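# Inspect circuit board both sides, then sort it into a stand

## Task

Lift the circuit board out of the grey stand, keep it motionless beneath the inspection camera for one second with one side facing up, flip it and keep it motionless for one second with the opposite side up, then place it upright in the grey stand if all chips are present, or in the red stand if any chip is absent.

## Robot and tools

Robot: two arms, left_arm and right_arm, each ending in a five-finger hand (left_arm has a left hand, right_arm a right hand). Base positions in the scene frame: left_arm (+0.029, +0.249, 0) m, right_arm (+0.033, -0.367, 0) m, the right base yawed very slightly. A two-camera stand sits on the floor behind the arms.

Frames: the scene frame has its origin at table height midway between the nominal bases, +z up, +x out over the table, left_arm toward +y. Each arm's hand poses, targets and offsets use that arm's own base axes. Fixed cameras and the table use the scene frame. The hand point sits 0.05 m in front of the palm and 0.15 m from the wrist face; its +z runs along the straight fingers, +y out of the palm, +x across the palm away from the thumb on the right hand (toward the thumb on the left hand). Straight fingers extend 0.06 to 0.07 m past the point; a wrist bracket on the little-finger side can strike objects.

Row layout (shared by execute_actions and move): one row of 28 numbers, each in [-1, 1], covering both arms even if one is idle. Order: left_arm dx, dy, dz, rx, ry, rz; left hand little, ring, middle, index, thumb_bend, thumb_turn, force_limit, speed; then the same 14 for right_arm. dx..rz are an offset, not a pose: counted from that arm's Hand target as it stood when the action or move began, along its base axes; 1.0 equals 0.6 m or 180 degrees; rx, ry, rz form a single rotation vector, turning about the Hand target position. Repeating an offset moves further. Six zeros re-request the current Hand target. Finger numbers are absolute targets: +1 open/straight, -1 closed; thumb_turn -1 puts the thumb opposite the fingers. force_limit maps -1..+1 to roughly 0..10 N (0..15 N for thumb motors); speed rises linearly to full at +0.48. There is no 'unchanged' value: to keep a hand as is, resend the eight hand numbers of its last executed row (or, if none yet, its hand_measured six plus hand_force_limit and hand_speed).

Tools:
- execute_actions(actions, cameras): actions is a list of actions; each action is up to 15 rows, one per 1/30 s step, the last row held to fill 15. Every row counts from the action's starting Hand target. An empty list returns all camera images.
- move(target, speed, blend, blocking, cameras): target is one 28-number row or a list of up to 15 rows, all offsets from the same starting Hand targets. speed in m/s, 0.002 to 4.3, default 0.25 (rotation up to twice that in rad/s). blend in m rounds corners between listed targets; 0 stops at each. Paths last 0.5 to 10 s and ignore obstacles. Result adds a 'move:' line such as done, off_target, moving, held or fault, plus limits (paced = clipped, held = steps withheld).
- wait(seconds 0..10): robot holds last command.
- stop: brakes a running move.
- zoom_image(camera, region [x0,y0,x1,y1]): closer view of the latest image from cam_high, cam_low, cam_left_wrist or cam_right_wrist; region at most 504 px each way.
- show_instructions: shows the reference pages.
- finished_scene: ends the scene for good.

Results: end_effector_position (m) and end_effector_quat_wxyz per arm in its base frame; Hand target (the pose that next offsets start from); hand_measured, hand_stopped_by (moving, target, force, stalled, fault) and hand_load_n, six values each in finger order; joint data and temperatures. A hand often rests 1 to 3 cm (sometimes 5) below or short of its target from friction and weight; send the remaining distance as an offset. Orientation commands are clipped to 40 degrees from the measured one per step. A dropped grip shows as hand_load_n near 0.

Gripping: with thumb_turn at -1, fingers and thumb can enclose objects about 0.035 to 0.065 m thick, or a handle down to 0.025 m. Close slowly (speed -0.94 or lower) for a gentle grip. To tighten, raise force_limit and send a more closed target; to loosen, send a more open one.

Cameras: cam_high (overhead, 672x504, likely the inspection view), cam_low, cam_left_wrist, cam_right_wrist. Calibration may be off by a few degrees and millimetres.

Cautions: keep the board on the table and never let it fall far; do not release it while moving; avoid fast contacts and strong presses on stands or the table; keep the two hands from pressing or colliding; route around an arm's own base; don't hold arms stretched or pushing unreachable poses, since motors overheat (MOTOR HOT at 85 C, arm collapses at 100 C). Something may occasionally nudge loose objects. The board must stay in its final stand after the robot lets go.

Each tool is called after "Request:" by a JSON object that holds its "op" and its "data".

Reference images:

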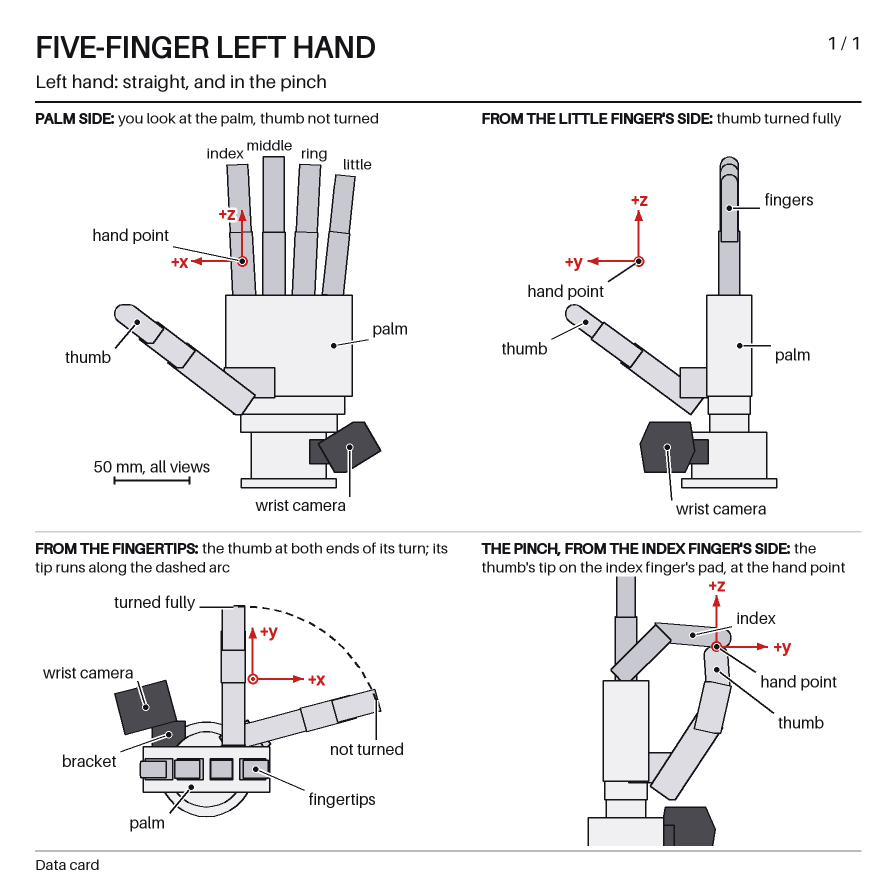

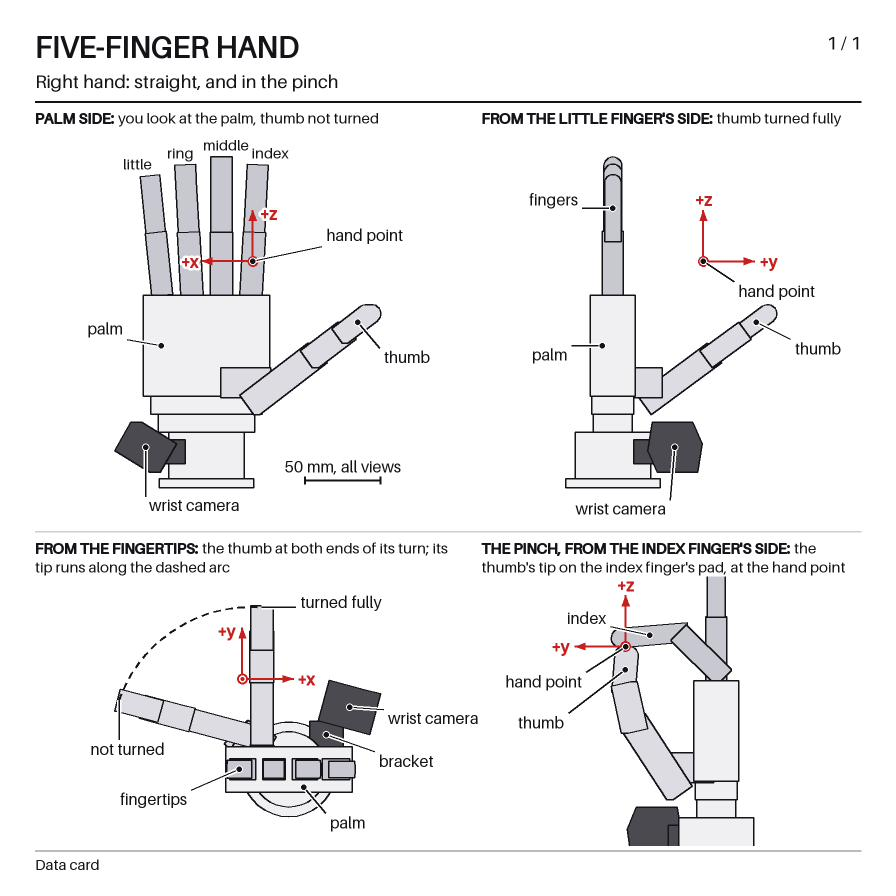

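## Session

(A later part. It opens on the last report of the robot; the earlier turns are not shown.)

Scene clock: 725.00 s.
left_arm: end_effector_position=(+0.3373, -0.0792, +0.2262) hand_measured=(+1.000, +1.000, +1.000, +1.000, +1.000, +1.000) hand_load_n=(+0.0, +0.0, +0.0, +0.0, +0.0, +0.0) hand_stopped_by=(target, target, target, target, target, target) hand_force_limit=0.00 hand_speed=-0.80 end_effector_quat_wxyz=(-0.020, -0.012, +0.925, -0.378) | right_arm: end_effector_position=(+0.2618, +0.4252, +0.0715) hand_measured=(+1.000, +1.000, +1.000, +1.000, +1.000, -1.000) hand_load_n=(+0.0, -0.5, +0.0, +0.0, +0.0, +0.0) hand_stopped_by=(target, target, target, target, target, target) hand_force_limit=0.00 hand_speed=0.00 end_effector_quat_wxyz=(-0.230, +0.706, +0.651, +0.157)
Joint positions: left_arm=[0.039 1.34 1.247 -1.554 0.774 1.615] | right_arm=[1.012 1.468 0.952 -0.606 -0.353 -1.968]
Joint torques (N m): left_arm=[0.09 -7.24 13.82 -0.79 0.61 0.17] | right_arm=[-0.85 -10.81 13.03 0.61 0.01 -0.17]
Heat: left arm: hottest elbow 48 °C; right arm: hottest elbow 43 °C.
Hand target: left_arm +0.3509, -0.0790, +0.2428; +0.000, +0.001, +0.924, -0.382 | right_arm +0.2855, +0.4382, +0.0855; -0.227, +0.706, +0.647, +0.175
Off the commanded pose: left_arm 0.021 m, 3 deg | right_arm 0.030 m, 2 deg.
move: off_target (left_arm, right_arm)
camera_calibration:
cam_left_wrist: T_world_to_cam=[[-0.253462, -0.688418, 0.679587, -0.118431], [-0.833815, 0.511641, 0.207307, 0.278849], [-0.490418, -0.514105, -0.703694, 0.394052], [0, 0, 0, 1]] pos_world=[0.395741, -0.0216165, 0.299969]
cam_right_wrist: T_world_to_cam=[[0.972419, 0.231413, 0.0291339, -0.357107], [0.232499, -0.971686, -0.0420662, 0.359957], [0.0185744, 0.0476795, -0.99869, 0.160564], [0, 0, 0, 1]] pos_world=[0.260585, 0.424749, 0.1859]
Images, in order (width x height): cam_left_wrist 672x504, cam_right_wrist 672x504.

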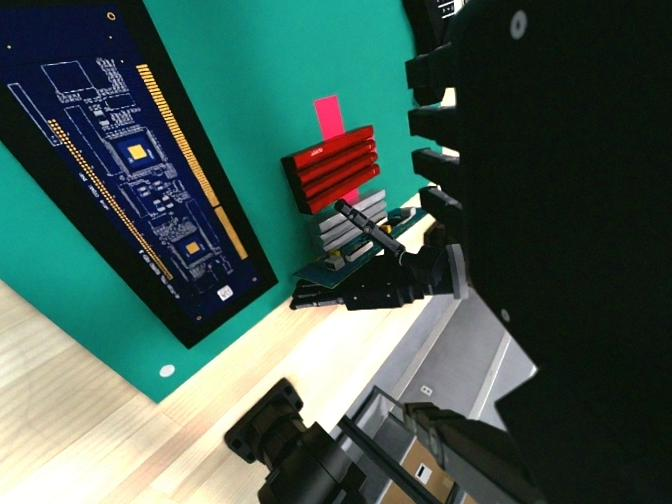

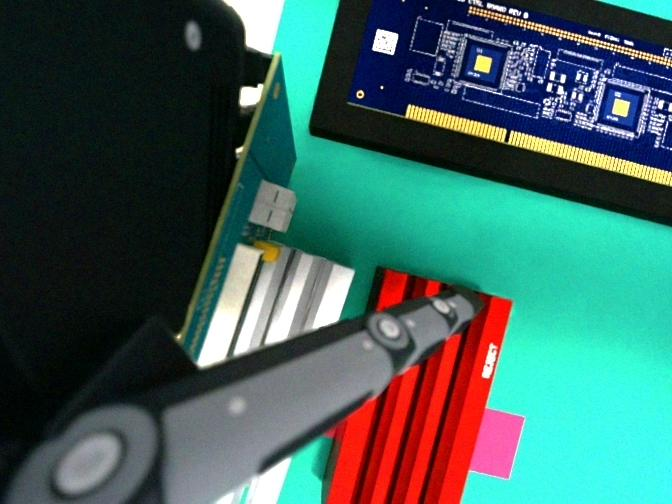

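Request:
{"op": "move", "data": {"target": [0,0,0,0,0,0,1,1,1,1,1,1,0,-0.8,0,0,0,0,0,0,1,1,1,1,-1,-1,-0.2,-0.5], "cameras": ["cam_right_wrist","cam_left_wrist"]}}

Request:
{"op": "zoom_image", "data": {"camera": "cam_right_wrist", "region": [160, 50, 360, 380]}}

Request:
{"op": "zoom_image", "data": {"camera": "cam_left_wrist", "region": [270, 180, 450, 330]}}

Scene clock: 731.93 s.
left_arm: end_effector_position=(+0.3373, -0.0792, +0.2262) hand_measured=(+1.000, +1.000, +1.000, +1.000, +1.000, +1.000) hand_load_n=(+0.0, +0.0, -0.5, +0.0, +0.0, +0.0) hand_stopped_by=(target, target, target, target, target, target) hand_force_limit=0.00 hand_speed=-0.80 end_effector_quat_wxyz=(-0.020, -0.012, +0.925, -0.378) | right_arm: end_effector_position=(+0.2636, +0.4249, +0.0717) hand_measured=(+1.000, +1.000, +1.000, +1.000, -0.416, -1.000) hand_load_n=(+0.0, +0.0, +0.0, +0.0, +6.5, +1.0) hand_stopped_by=(target, target, target, target, force, target) hand_force_limit=-0.20 hand_speed=-0.50 end_effector_quat_wxyz=(-0.228, +0.709, +0.649, +0.157)
Joint positions: left_arm=[0.039 1.34 1.247 -1.554 0.774 1.615] | right_arm=[1.01 1.469 0.954 -0.606 -0.35 -1.963]
Joint torques (N m): left_arm=[-0.03 -7.36 13.76 -0.8 0.62 0.16] | right_arm=[-0.44 -10.52 12.89 0.46 -0.03 -0.12]
Heat: left arm: hottest elbow 48 °C; right arm: hottest elbow 44 °C.
Hand target: left_arm +0.3509, -0.0790, +0.2428; +0.000, +0.001, +0.924, -0.382 | right_arm +0.2856, +0.4381, +0.0853; -0.227, +0.707, +0.647, +0.175
Off the commanded pose: left_arm 0.021 m, 3 deg | right_arm 0.029 m, 2 deg.
move: off_target (left_arm, right_arm)
camera_calibration:
cam_left_wrist: T_world_to_cam=[[-0.253462, -0.688418, 0.679587, -0.118431], [-0.833815, 0.511641, 0.207307, 0.278849], [-0.490418, -0.514105, -0.703694, 0.394052], [0, 0, 0, 1]] pos_world=[0.395741, -0.0216165, 0.299969]
cam_right_wrist: T_world_to_cam=[[0.974141, 0.224052, 0.0291556, -0.356156], [0.225121, -0.973475, -0.0408191, 0.361797], [0.0192367, 0.0463271, -0.998741, 0.161149], [0, 0, 0, 1]] pos_world=[0.262398, 0.424532, 0.186098]
Images, in order (width x height): cam_left_wrist 672x504, cam_right_wrist 672x504.

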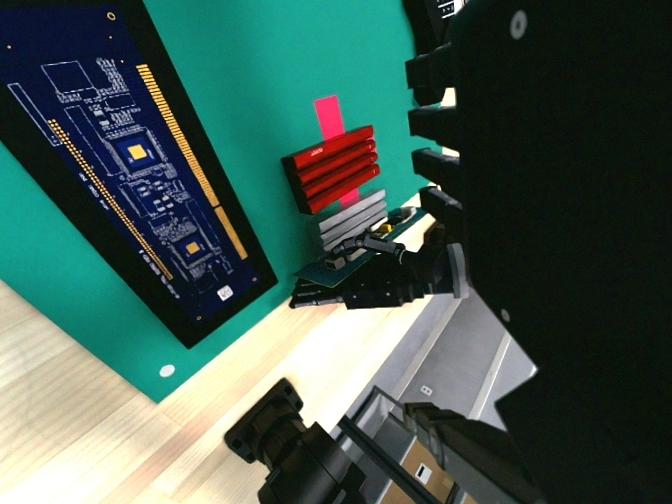

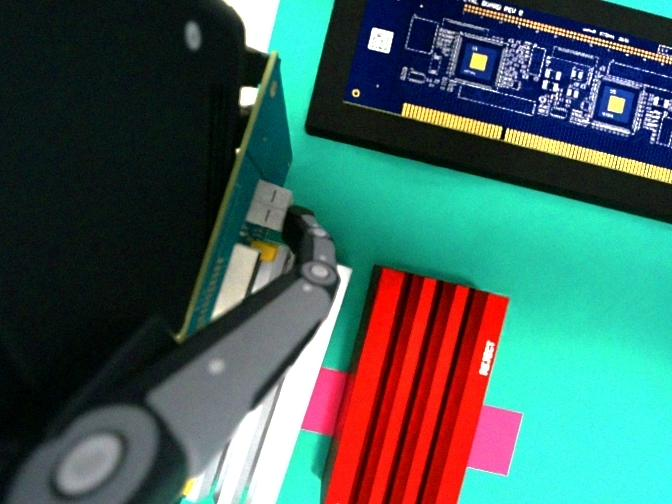

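Scaled by 1.527 from the camera's 672x504 image, which has a finer 960x720 frame.

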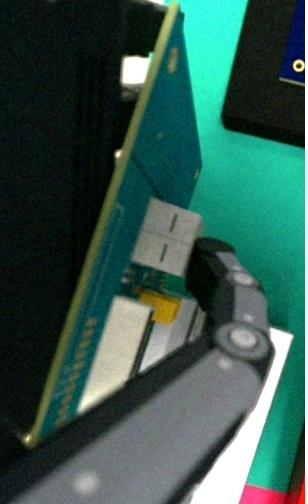

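Scaled by 2.800 from the camera's 672x504 image, which has a finer 960x720 frame.

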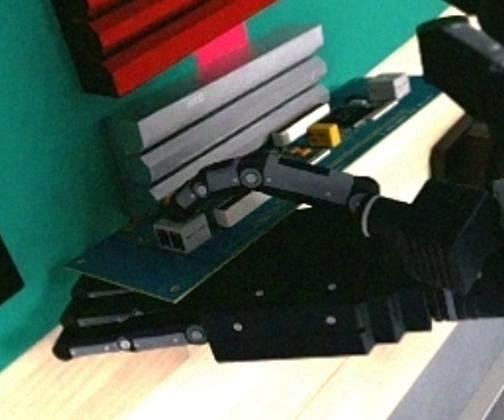

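Request:
{"op": "move", "data": {"target": [[0,0,0,0,0,0,1,1,1,1,1,1,0,-0.8,0,0,0,0,0,0,1,1,1,1,0,-1,-0.2,0],[0,0,0,0,0,0,1,1,1,1,1,1,0,-0.8,-0.005,0.02,0.002,0,0,0,1,1,1,1,0,-1,-0.2,0]], "speed": 0.05, "cameras": ["cam_right_wrist","cam_left_wrist"]}}

Request:
{"op": "zoom_image", "data": {"camera": "cam_right_wrist", "region": [160, 50, 360, 380]}}

Scene clock: 744.07 s.
left_arm: end_effector_position=(+0.3373, -0.0792, +0.2262) hand_measured=(+1.000, +1.000, +1.000, +1.000, +1.000, +1.000) hand_load_n=(+0.0, +0.0, +0.0, +0.0, +0.0, +0.0) hand_stopped_by=(target, target, target, target, target, target) hand_force_limit=0.00 hand_speed=-0.80 end_effector_quat_wxyz=(-0.020, -0.012, +0.925, -0.378) | right_arm: end_effector_position=(+0.2619, +0.4288, +0.0704) hand_measured=(+1.000, +1.000, +1.000, +1.000, +0.000, -1.000) hand_load_n=(+0.0, +0.0, +0.0, +0.0, +0.0, +0.0) hand_stopped_by=(target, target, target, target, target, target) hand_force_limit=-0.20 hand_speed=0.00 end_effector_quat_wxyz=(-0.230, +0.710, +0.648, +0.152)
Joint positions: left_arm=[0.039 1.34 1.247 -1.554 0.774 1.615] | right_arm=[1.016 1.482 0.967 -0.614 -0.353 -1.954]
Joint torques (N m): left_arm=[0.03 -7.36 13.78 -0.79 0.61 0.17] | right_arm=[1.26 -10.52 13.74 0.79 0.35 -0.03]
Heat: left arm: hottest elbow 48 °C; right arm: hottest elbow 43 °C.
Hand target: left_arm +0.3509, -0.0790, +0.2428; +0.000, +0.001, +0.924, -0.382 | right_arm +0.2826, +0.4501, +0.0867; -0.227, +0.707, +0.647, +0.175
Off the commanded pose: left_arm 0.021 m, 3 deg | right_arm 0.034 m, 3 deg.
move: off_target (left_arm, right_arm)
camera_calibration:
cam_left_wrist: T_world_to_cam=[[-0.253462, -0.688418, 0.679587, -0.118431], [-0.833815, 0.511641, 0.207307, 0.278849], [-0.490418, -0.514105, -0.703694, 0.394052], [0, 0, 0, 1]] pos_world=[0.395741, -0.0216165, 0.299969]
cam_right_wrist: T_world_to_cam=[[0.974563, 0.223454, 0.0171966, -0.354362], [0.223963, -0.973855, -0.0380388, 0.366249], [0.00824706, 0.0409226, -0.999128, 0.16479], [0, 0, 0, 1]] pos_world=[0.261962, 0.429113, 0.184672]
Images, in order (width x height): cam_left_wrist 672x504, cam_right_wrist 672x504.

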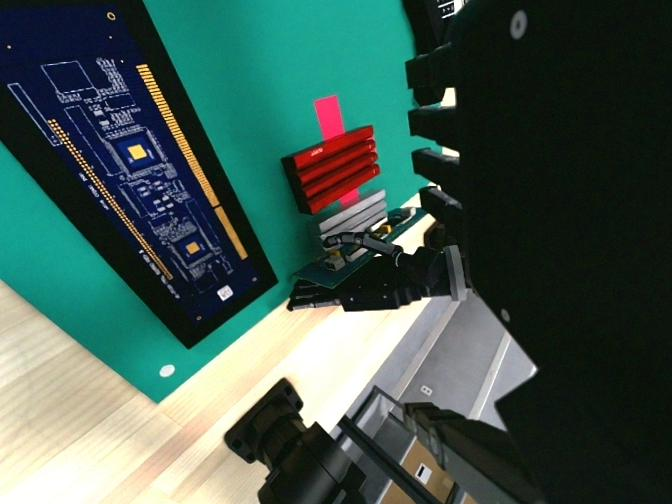

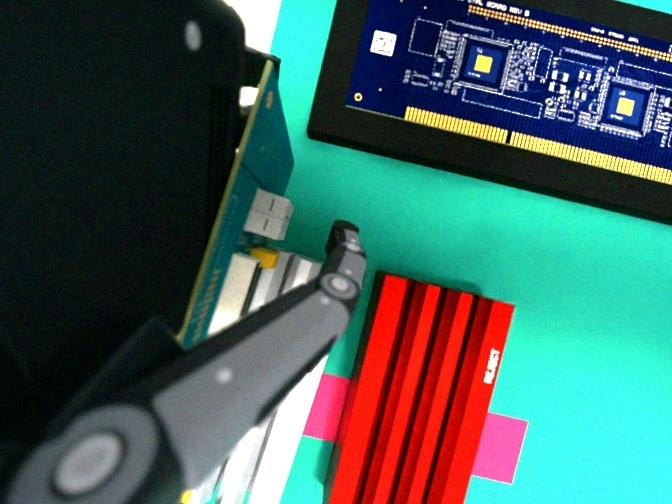

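Scaled by 1.527 from the camera's 672x504 image, which has a finer 960x720 frame.

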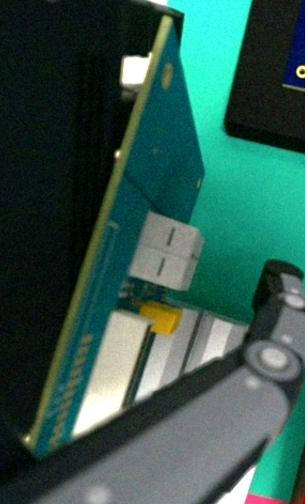

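Request:
{"op": "move", "data": {"target": [0,0,0,0,0,0,1,1,1,1,1,1,0,-0.8,0,0,0,0,0,0,1,1,1,1,-1,-1,0.2,-0.5], "cameras": ["cam_right_wrist","cam_left_wrist"]}}

Request:
{"op": "zoom_image", "data": {"camera": "cam_right_wrist", "region": [160, 50, 360, 380]}}

Request:
{"op": "zoom_image", "data": {"camera": "cam_left_wrist", "region": [270, 180, 450, 330]}}

Scene clock: 751.17 s.
left_arm: end_effector_position=(+0.3373, -0.0792, +0.2262) hand_measured=(+1.000, +1.000, +1.000, +1.000, +1.000, +1.000) hand_load_n=(+0.0, +0.0, +0.0, +0.0, +0.0, +0.0) hand_stopped_by=(target, target, target, target, target, target) hand_force_limit=0.00 hand_speed=-0.80 end_effector_quat_wxyz=(-0.020, -0.012, +0.925, -0.378) | right_arm: end_effector_position=(+0.2646, +0.4281, +0.0705) hand_measured=(+1.000, +1.000, +1.000, +1.000, -0.438, -1.000) hand_load_n=(+0.0, +0.0, +0.0, +0.0, +9.5, +1.0) hand_stopped_by=(target, target, target, target, force, target) hand_force_limit=0.20 hand_speed=-0.50 end_effector_quat_wxyz=(-0.225, +0.717, +0.642, +0.153)
Joint positions: left_arm=[0.039 1.34 1.247 -1.554 0.774 1.615] | right_arm=[1.016 1.485 0.971 -0.614 -0.338 -1.938]
Joint torques (N m): left_arm=[0.09 -7.18 13.78 -0.8 0.62 0.16] | right_arm=[0.03 -11.05 13.5 0.8 0.13 -0.26]
Heat: left arm: hottest elbow 48 °C; right arm: hottest elbow 44 °C.
Hand target: left_arm +0.3509, -0.0790, +0.2428; +0.000, +0.001, +0.924, -0.382 | right_arm +0.2826, +0.4501, +0.0866; -0.227, +0.707, +0.647, +0.175
Off the commanded pose: left_arm 0.021 m, 3 deg | right_arm 0.033 m, 3 deg.
move: off_target (left_arm, right_arm)
camera_calibration:
cam_left_wrist: T_world_to_cam=[[-0.253462, -0.688418, 0.679587, -0.118431], [-0.833815, 0.511641, 0.207307, 0.278849], [-0.490418, -0.514105, -0.703694, 0.394052], [0, 0, 0, 1]] pos_world=[0.395741, -0.0216165, 0.299969]
cam_right_wrist: T_world_to_cam=[[0.978516, 0.205187, 0.0200914, -0.350204], [0.205726, -0.97815, -0.0299983, 0.370993], [0.0134972, 0.0334871, -0.999348, 0.166812], [0, 0, 0, 1]] pos_world=[0.264106, 0.429157, 0.184868]
Images, in order (width x height): cam_left_wrist 672x504, cam_right_wrist 672x504.

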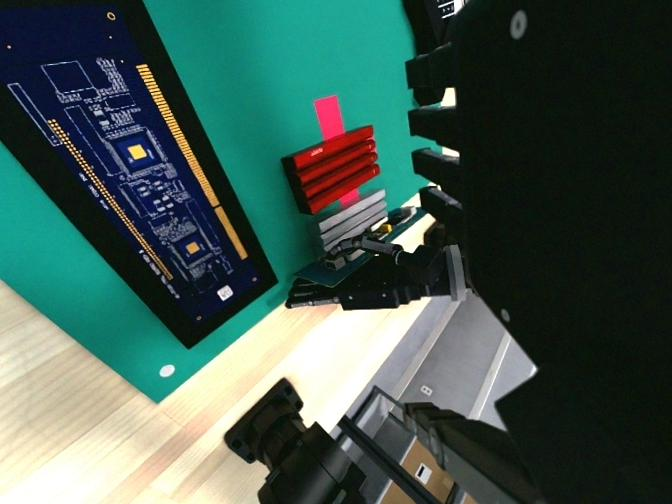

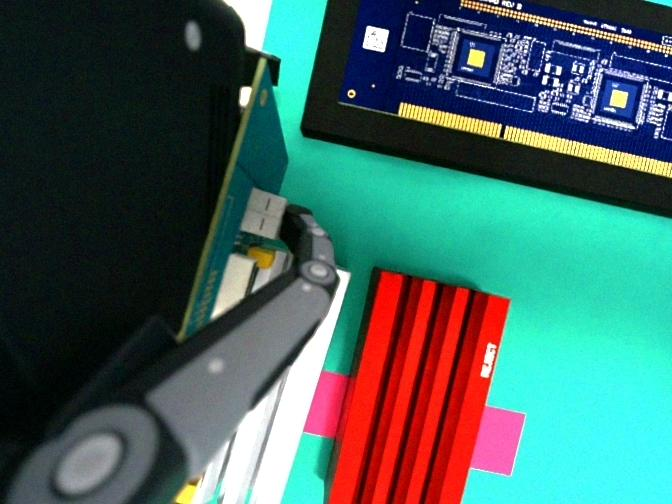

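Scaled by 1.527 from the camera's 672x504 image, which has a finer 960x720 frame.

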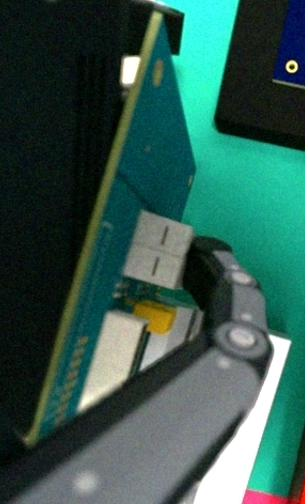

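Scaled by 2.800 from the camera's 672x504 image, which has a finer 960x720 frame.

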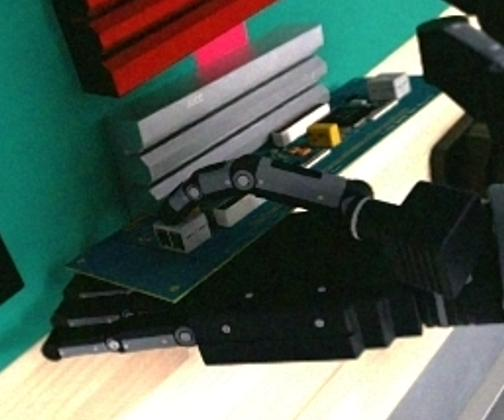

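Request:
{"op": "move", "data": {"target": [[0,0,0,0,0,0,1,1,1,1,1,1,0,-0.8,-0.018,-0.015,0.0,0,0,0,1,1,1,1,-1,-1,0.2,-0.5],[0,0,0,0,0,0,1,1,1,1,1,1,0,-0.8,-0.018,-0.015,0.08,0,0,0,1,1,1,1,-1,-1,0.2,-0.5]], "speed": 0.06, "cameras": ["cam_right_wrist","cam_left_wrist"]}}

Request:
{"op": "zoom_image", "data": {"camera": "cam_right_wrist", "region": [160, 50, 360, 380]}}

Request:
{"op": "zoom_image", "data": {"camera": "cam_left_wrist", "region": [270, 180, 450, 330]}}

Scene clock: 761.03 s.
left_arm: end_effector_position=(+0.3373, -0.0792, +0.2262) hand_measured=(+1.000, +1.000, +1.000, +1.000, +1.000, +1.000) hand_load_n=(+0.0, +0.0, +0.0, +0.0, +0.0, +0.0) hand_stopped_by=(target, target, target, target, target, target) hand_force_limit=0.00 hand_speed=-0.80 end_effector_quat_wxyz=(-0.020, -0.012, +0.925, -0.378) | right_arm: end_effector_position=(+0.2588, +0.4186, +0.0995) hand_measured=(+1.000, +1.000, +1.000, +1.000, -0.438, -1.000) hand_load_n=(+0.0, +0.0, +0.0, +0.0, +5.5, +1.0) hand_stopped_by=(target, target, target, target, force, target) hand_force_limit=0.20 hand_speed=-0.50 end_effector_quat_wxyz=(-0.215, +0.715, +0.650, +0.143)
Joint positions: left_arm=[0.039 1.34 1.247 -1.554 0.774 1.615] | right_arm=[1.021 1.432 1.008 -0.732 -0.327 -1.957]
Joint torques (N m): left_arm=[0.09 -7.36 13.78 -0.8 0.61 0.16] | right_arm=[0.67 -13.68 14.09 0.68 -0.15 0.03]
Heat: left arm: hottest elbow 48 °C; right arm: hottest elbow 44 °C.
Hand target: left_arm +0.3509, -0.0790, +0.2428; +0.000, +0.001, +0.924, -0.382 | right_arm +0.2718, +0.4411, +0.1347; -0.227, +0.707, +0.647, +0.175
Off the commanded pose: left_arm 0.021 m, 3 deg | right_arm 0.044 m, 4 deg.
move: off_target (left_arm, right_arm)
camera_calibration:
cam_left_wrist: T_world_to_cam=[[-0.253462, -0.688418, 0.679587, -0.118431], [-0.833815, 0.511641, 0.207307, 0.278849], [-0.490418, -0.514105, -0.703694, 0.394052], [0, 0, 0, 1]] pos_world=[0.395741, -0.0216165, 0.299969]
cam_right_wrist: T_world_to_cam=[[0.975055, 0.221351, 0.016477, -0.348686], [0.221409, -0.975179, -0.00180852, 0.355659], [0.0156677, 0.00541156, -0.999863, 0.207472], [0, 0, 0, 1]] pos_world=[0.257991, 0.42289, 0.213832]
Images, in order (width x height): cam_left_wrist 672x504, cam_right_wrist 672x504.

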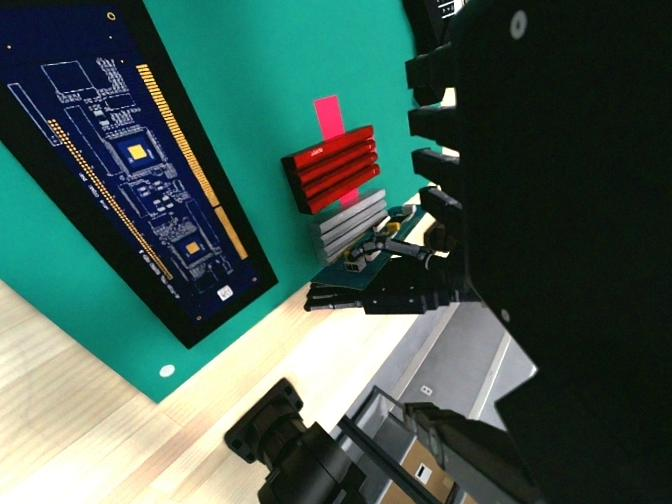

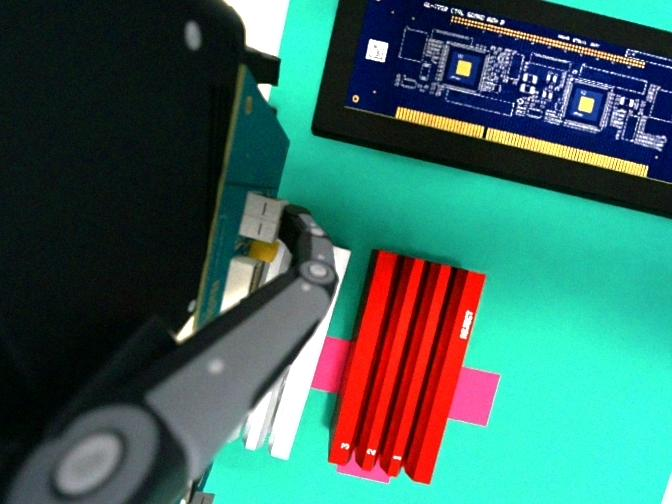

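Scaled by 1.527 from the camera's 672x504 image, which has a finer 960x720 frame.

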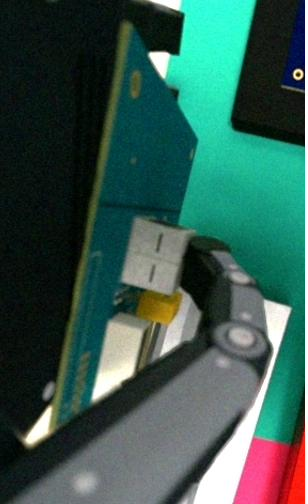

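Scaled by 2.800 from the camera's 672x504 image, which has a finer 960x720 frame.

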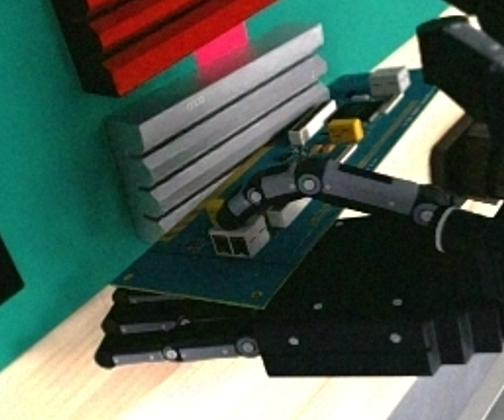

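Request:
{"op": "move", "data": {"target": [0,0,0,0,0,0,1,1,1,1,1,1,0,-0.8,0,0,0,0,0,0,1,1,1,1,-0.98,-1,0.5,-0.5], "cameras": ["cam_right_wrist","cam_left_wrist"]}}

Request:
{"op": "zoom_image", "data": {"camera": "cam_right_wrist", "region": [160, 50, 360, 380]}}

Request:
{"op": "zoom_image", "data": {"camera": "cam_left_wrist", "region": [270, 180, 450, 330]}}

Scene clock: 768.20 s.
left_arm: end_effector_position=(+0.3373, -0.0792, +0.2262) hand_measured=(+1.000, +1.000, +1.000, +1.000, +1.000, +1.000) hand_load_n=(+0.0, +0.0, +0.0, +0.0, +0.0, +0.0) hand_stopped_by=(target, target, target, target, target, target) hand_force_limit=0.00 hand_speed=-0.80 end_effector_quat_wxyz=(-0.020, -0.012, +0.925, -0.378) | right_arm: end_effector_position=(+0.2591, +0.4185, +0.0996) hand_measured=(+1.000, +1.000, +1.000, +1.000, -0.470, -1.000) hand_load_n=(+0.0, +0.0, +0.0, +0.0, +15.5, +1.5) hand_stopped_by=(target, target, target, target, force, target) hand_force_limit=0.50 hand_speed=-0.50 end_effector_quat_wxyz=(-0.214, +0.714, +0.651, +0.144)
Joint positions: left_arm=[0.039 1.34 1.247 -1.554 0.774 1.615] | right_arm=[1.021 1.432 1.008 -0.732 -0.326 -1.958]
Joint torques (N m): left_arm=[-0.09 -7.24 13.74 -0.81 0.61 0.16] | right_arm=[1.79 -14.15 14.23 0.27 -0.21 0.01]
Heat: left arm: hottest elbow 48 °C; right arm: hottest elbow 45 °C.
Hand target: left_arm +0.3509, -0.0790, +0.2428; +0.000, +0.001, +0.924, -0.382 | right_arm +0.2718, +0.4411, +0.1347; -0.227, +0.707, +0.647, +0.175
Off the commanded pose: left_arm 0.021 m, 3 deg | right_arm 0.044 m, 4 deg.
move: off_target (left_arm, right_arm)
camera_calibration:
cam_left_wrist: T_world_to_cam=[[-0.253462, -0.688418, 0.679587, -0.118431], [-0.833815, 0.511641, 0.207307, 0.278849], [-0.490418, -0.514105, -0.703694, 0.394052], [0, 0, 0, 1]] pos_world=[0.395741, -0.0216165, 0.299969]
cam_right_wrist: T_world_to_cam=[[0.974884, 0.221963, 0.0182916, -0.349392], [0.222014, -0.975043, -0.00077433, 0.355199], [0.0176632, 0.00481586, -0.999832, 0.207204], [0, 0, 0, 1]] pos_world=[0.258097, 0.422889, 0.213835]
Images, in order (width x height): cam_left_wrist 672x504, cam_right_wrist 672x504.

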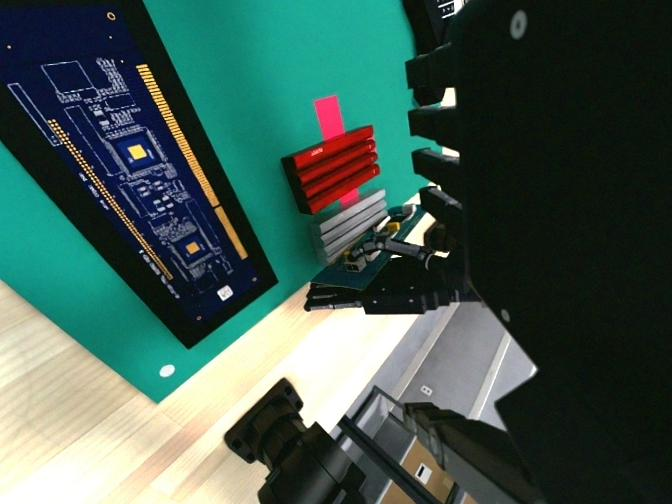

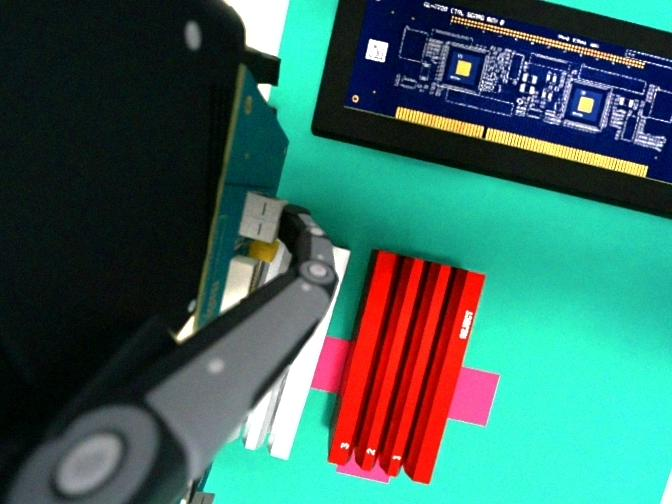

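Scaled by 1.527 from the camera's 672x504 image, which has a finer 960x720 frame.

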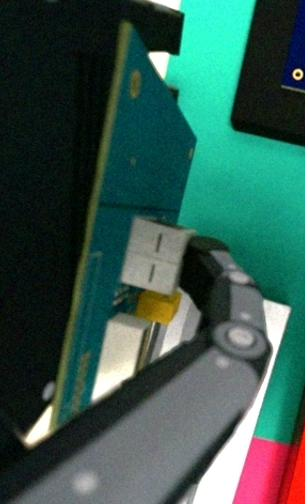

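Scaled by 2.800 from the camera's 672x504 image, which has a finer 960x720 frame.

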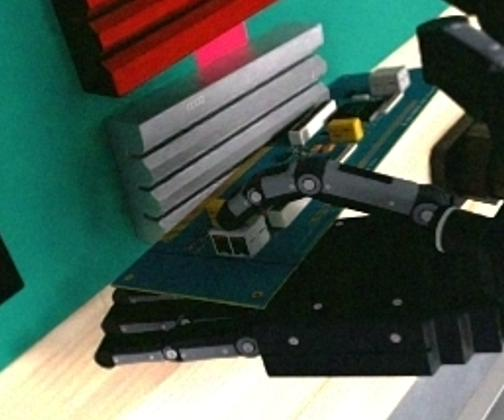

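Request:
{"op": "move", "data": {"target": [0,0,0,0,0,0,1,1,1,1,1,1,0,-0.8,0,0,0.1,0,0,0,1,1,1,1,-0.98,-1,0.5,-0.5], "speed": 0.08, "cameras": ["cam_right_wrist","cam_left_wrist","cam_high"]}}

Scene clock: 774.20 s.
left_arm: end_effector_position=(+0.3373, -0.0792, +0.2262) hand_measured=(+1.000, +1.000, +1.000, +1.000, +1.000, +1.000) hand_load_n=(+0.0, +0.0, +0.0, +0.0, +0.0, +0.0) hand_stopped_by=(target, target, target, target, target, target) hand_force_limit=0.00 hand_speed=-0.80 end_effector_quat_wxyz=(-0.020, -0.012, +0.925, -0.378) | right_arm: end_effector_position=(+0.2662, +0.4239, +0.1680) hand_measured=(+1.000, +1.000, +1.000, +1.000, -0.472, -1.000) hand_load_n=(+0.0, +0.0, +0.0, +0.0, +4.0, +0.5) hand_stopped_by=(target, target, target, target, force, target) hand_force_limit=0.50 hand_speed=-0.50 end_effector_quat_wxyz=(-0.214, +0.709, +0.653, +0.157)
Joint positions: left_arm=[0.039 1.34 1.247 -1.554 0.774 1.615] | right_arm=[1.016 1.377 1.133 -0.888 -0.322 -1.971]
Joint torques (N m): left_arm=[0.15 -7.3 13.82 -0.8 0.61 0.17] | right_arm=[1.9 -11.87 14.31 0.28 -0.34 0.18]
Heat: left arm: hottest elbow 48 °C; right arm: hottest elbow 46 °C.
Hand target: left_arm +0.3509, -0.0790, +0.2428; +0.000, +0.001, +0.924, -0.382 | right_arm +0.2718, +0.4411, +0.1947; -0.227, +0.707, +0.647, +0.175
Off the commanded pose: left_arm 0.021 m, 3 deg | right_arm 0.032 m, 3 deg.
move: off_target (left_arm, right_arm)
camera_calibration:
cam_left_wrist: T_world_to_cam=[[-0.253462, -0.688418, 0.679587, -0.118431], [-0.833815, 0.511641, 0.207307, 0.278849], [-0.490418, -0.514105, -0.703694, 0.394052], [0, 0, 0, 1]] pos_world=[0.395741, -0.0216165, 0.299969]
cam_right_wrist: T_world_to_cam=[[0.973248, 0.225591, 0.0435522, -0.364023], [0.226436, -0.973903, -0.0154942, 0.359744], [0.0389203, 0.0249415, -0.998931, 0.261152], [0, 0, 0, 1]] pos_world=[0.262662, 0.425963, 0.2823]
Images, in order (width x height): cam_high 672x504, cam_left_wrist 672x504, cam_right_wrist 672x504.

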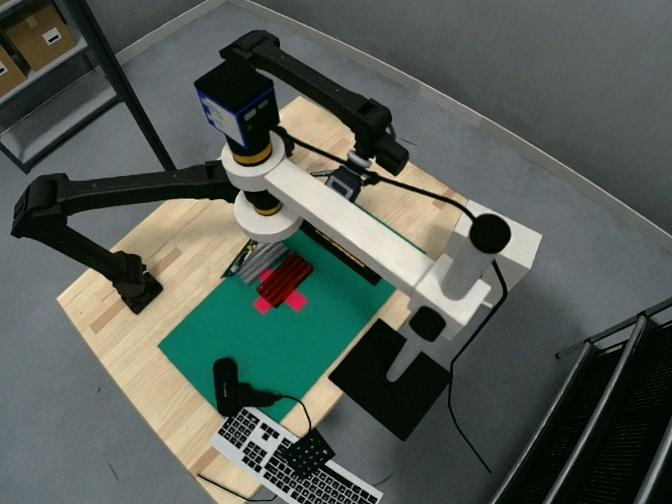

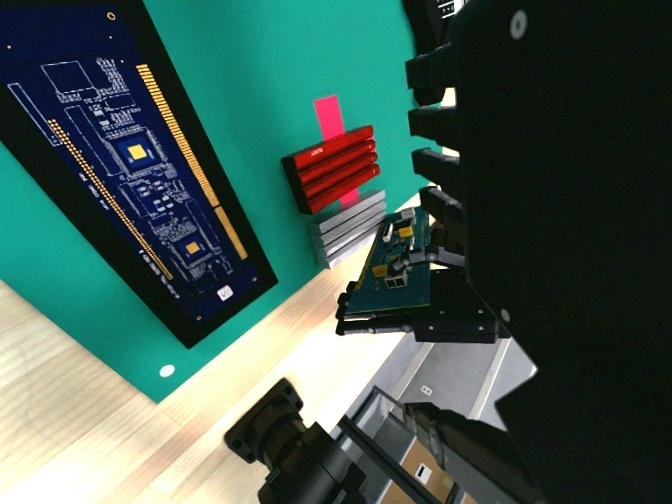

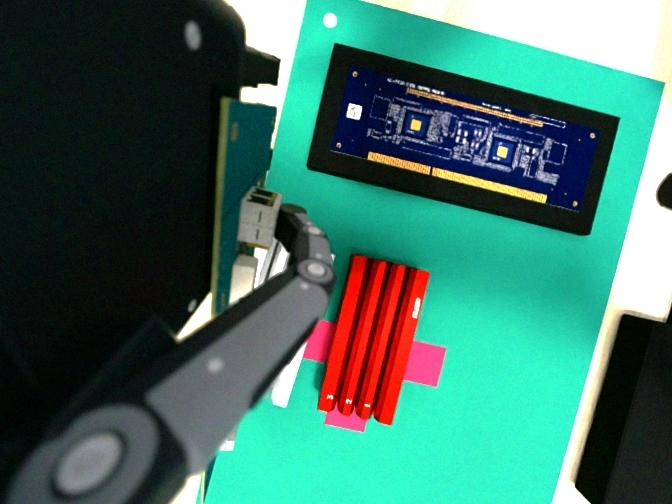

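Request:
{"op": "zoom_image", "data": {"camera": "cam_left_wrist", "region": [310, 180, 510, 360]}}

Request:
{"op": "zoom_image", "data": {"camera": "cam_right_wrist", "region": [160, 50, 360, 504]}}

Scaled by 2.520 from the camera's 672x504 image, which has a finer 960x720 frame.

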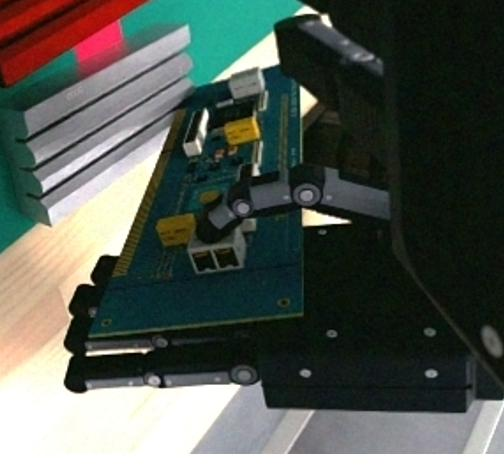

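Scaled by 1.110 from the camera's 672x504 image, which has a finer 960x720 frame.

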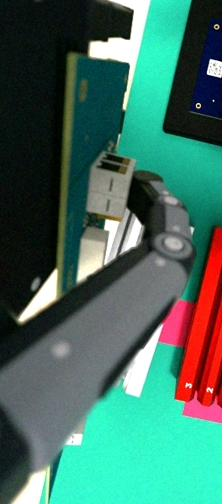

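Request:
{"op": "move", "data": {"target": [0,0,0,0,0,0,1,1,1,1,1,1,0,-0.8,0,0,0,0,0,0,1,1,1,1,-1,-1,0.5,-0.6], "cameras": ["cam_right_wrist","cam_left_wrist"]}}

Request:
{"op": "zoom_image", "data": {"camera": "cam_left_wrist", "region": [310, 180, 510, 360]}}

Scene clock: 784.50 s.
left_arm: end_effector_position=(+0.3373, -0.0792, +0.2262) hand_measured=(+1.000, +1.000, +1.000, +1.000, +1.000, +1.000) hand_load_n=(+0.0, +0.0, +0.0, +0.0, +0.0, +0.0) hand_stopped_by=(target, target, target, target, target, target) hand_force_limit=0.00 hand_speed=-0.80 end_effector_quat_wxyz=(-0.020, -0.012, +0.925, -0.378) | right_arm: end_effector_position=(+0.2663, +0.4241, +0.1681) hand_measured=(+1.000, +1.000, +1.000, +1.000, -0.498, -1.000) hand_load_n=(+0.0, +0.0, +0.0, +0.0, +12.5, +1.0) hand_stopped_by=(target, target, target, target, force, target) hand_force_limit=0.50 hand_speed=-0.60 end_effector_quat_wxyz=(-0.214, +0.708, +0.654, +0.158)
Joint positions: left_arm=[0.039 1.34 1.247 -1.554 0.774 1.615] | right_arm=[1.016 1.377 1.133 -0.888 -0.322 -1.974]
Joint torques (N m): left_arm=[0.09 -7.41 13.78 -0.73 0.61 0.17] | right_arm=[1.73 -12.57 14.42 0.23 -0.35 0.16]
Heat: left arm: hottest elbow 48 °C; right arm: hottest elbow 45 °C.
Hand target: left_arm +0.3509, -0.0790, +0.2428; +0.000, +0.001, +0.924, -0.382 | right_arm +0.2718, +0.4410, +0.1947; -0.227, +0.707, +0.647, +0.175
Off the commanded pose: left_arm 0.021 m, 3 deg | right_arm 0.032 m, 3 deg.
move: off_target (left_arm, right_arm)
camera_calibration:
cam_left_wrist: T_world_to_cam=[[-0.253462, -0.688418, 0.679587, -0.118431], [-0.833815, 0.511641, 0.207307, 0.278849], [-0.490418, -0.514105, -0.703694, 0.394052], [0, 0, 0, 1]] pos_world=[0.395741, -0.0216165, 0.299969]
cam_right_wrist: T_world_to_cam=[[0.972577, 0.228166, 0.0451065, -0.365338], [0.229046, -0.973294, -0.0153508, 0.358983], [0.0403994, 0.0252613, -0.998864, 0.26071], [0, 0, 0, 1]] pos_world=[0.262563, 0.426168, 0.282403]
Images, in order (width x height): cam_left_wrist 672x504, cam_right_wrist 672x504.

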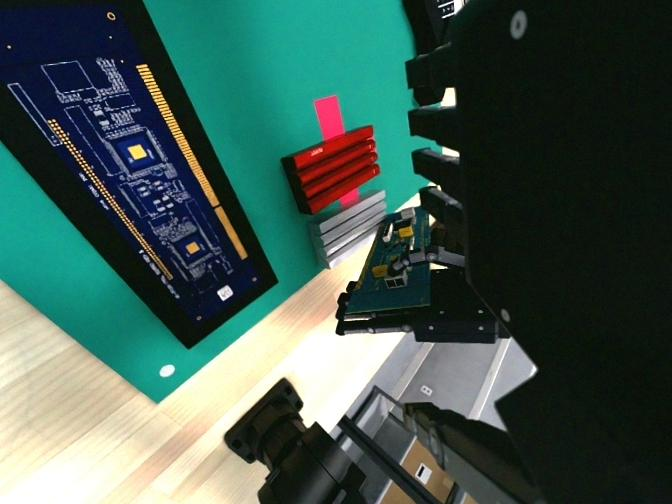

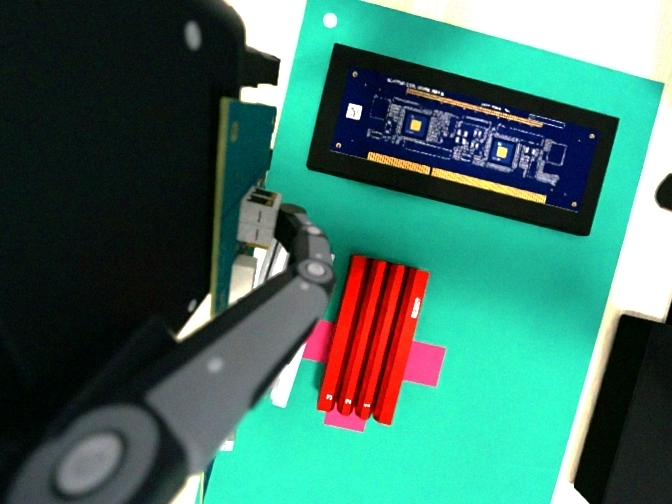

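Scaled by 2.520 from the camera's 672x504 image, which has a finer 960x720 frame.

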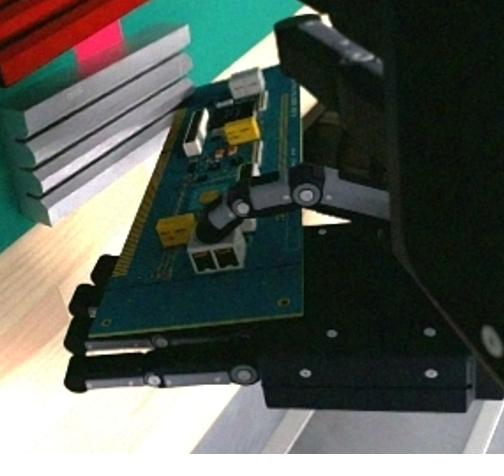

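Request:
{"op": "move", "data": {"target": [-0.02,0.25,0.1,0,0,0,1,1,1,1,1,1,0,-0.8,0,0,0,0,0,0,1,1,1,1,-1,-1,0.5,-0.6], "cameras": ["cam_left_wrist","cam_high"]}}

Scene clock: 797.17 s.
left_arm: end_effector_position=(+0.3316, +0.0635, +0.2844) hand_measured=(+1.000, +1.000, +1.000, +1.000, +1.000, +1.000) hand_load_n=(+0.0, +0.0, +0.0, +0.0, +0.0, +0.0) hand_stopped_by=(target, target, target, target, target, target) hand_force_limit=0.00 hand_speed=-0.80 end_effector_quat_wxyz=(+0.107, -0.066, +0.941, -0.315) | right_arm: end_effector_position=(+0.2663, +0.4241, +0.1681) hand_measured=(+1.000, +1.000, +1.000, +1.000, -0.498, -1.000) hand_load_n=(+0.0, +0.0, +0.0, +0.0, +12.5, +1.0) hand_stopped_by=(target, target, target, target, force, target) hand_force_limit=0.50 hand_speed=-0.60 end_effector_quat_wxyz=(-0.214, +0.708, +0.654, +0.158)
Joint positions: left_arm=[0.401 1.246 1.35 -1.678 0.678 1.833] | right_arm=[1.016 1.377 1.133 -0.888 -0.322 -1.974]
Joint torques (N m): left_arm=[0.62 -6.65 13.7 -0.64 0.13 0.17] | right_arm=[1.9 -11.87 14.26 0.28 -0.41 0.21]
Heat: left arm: hottest elbow 48 °C; right arm: hottest elbow 45 °C.
Hand target: left_arm +0.3390, +0.0710, +0.3028; +0.000, +0.001, +0.924, -0.382 | right_arm +0.2718, +0.4410, +0.1947; -0.227, +0.707, +0.647, +0.175
Off the commanded pose: left_arm 0.021 m, 16 deg | right_arm 0.032 m, 3 deg.
joint sent to its limit (left arm) — joint 4 (wrist pitch), lower limit. The joint targets are off in orientation, not in position.
move: off_target (left_arm, right_arm)
camera_calibration:
cam_left_wrist: T_world_to_cam=[[-0.224816, -0.816711, 0.531451, -0.0203645], [-0.943768, 0.318193, 0.0897503, 0.271187], [-0.242404, -0.481389, -0.842321, 0.460736], [0, 0, 0, 1]] pos_world=[0.363044, 0.118871, 0.374572]
Images, in order (width x height): cam_high 672x504, cam_left_wrist 672x504.

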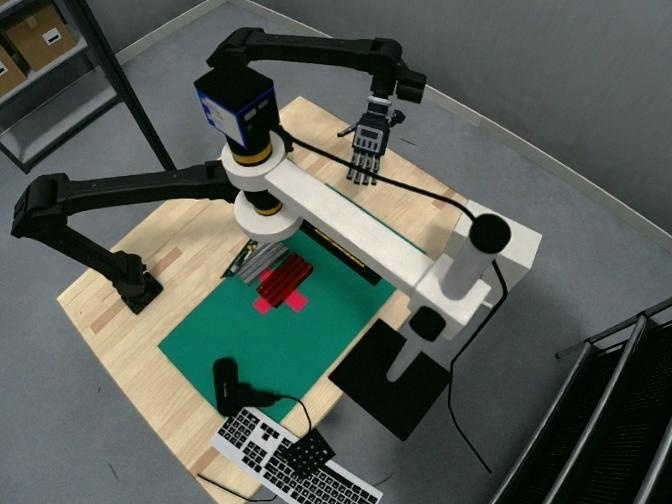

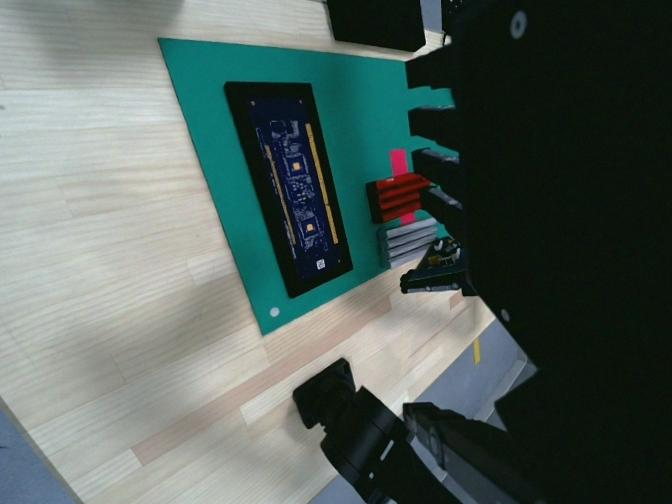

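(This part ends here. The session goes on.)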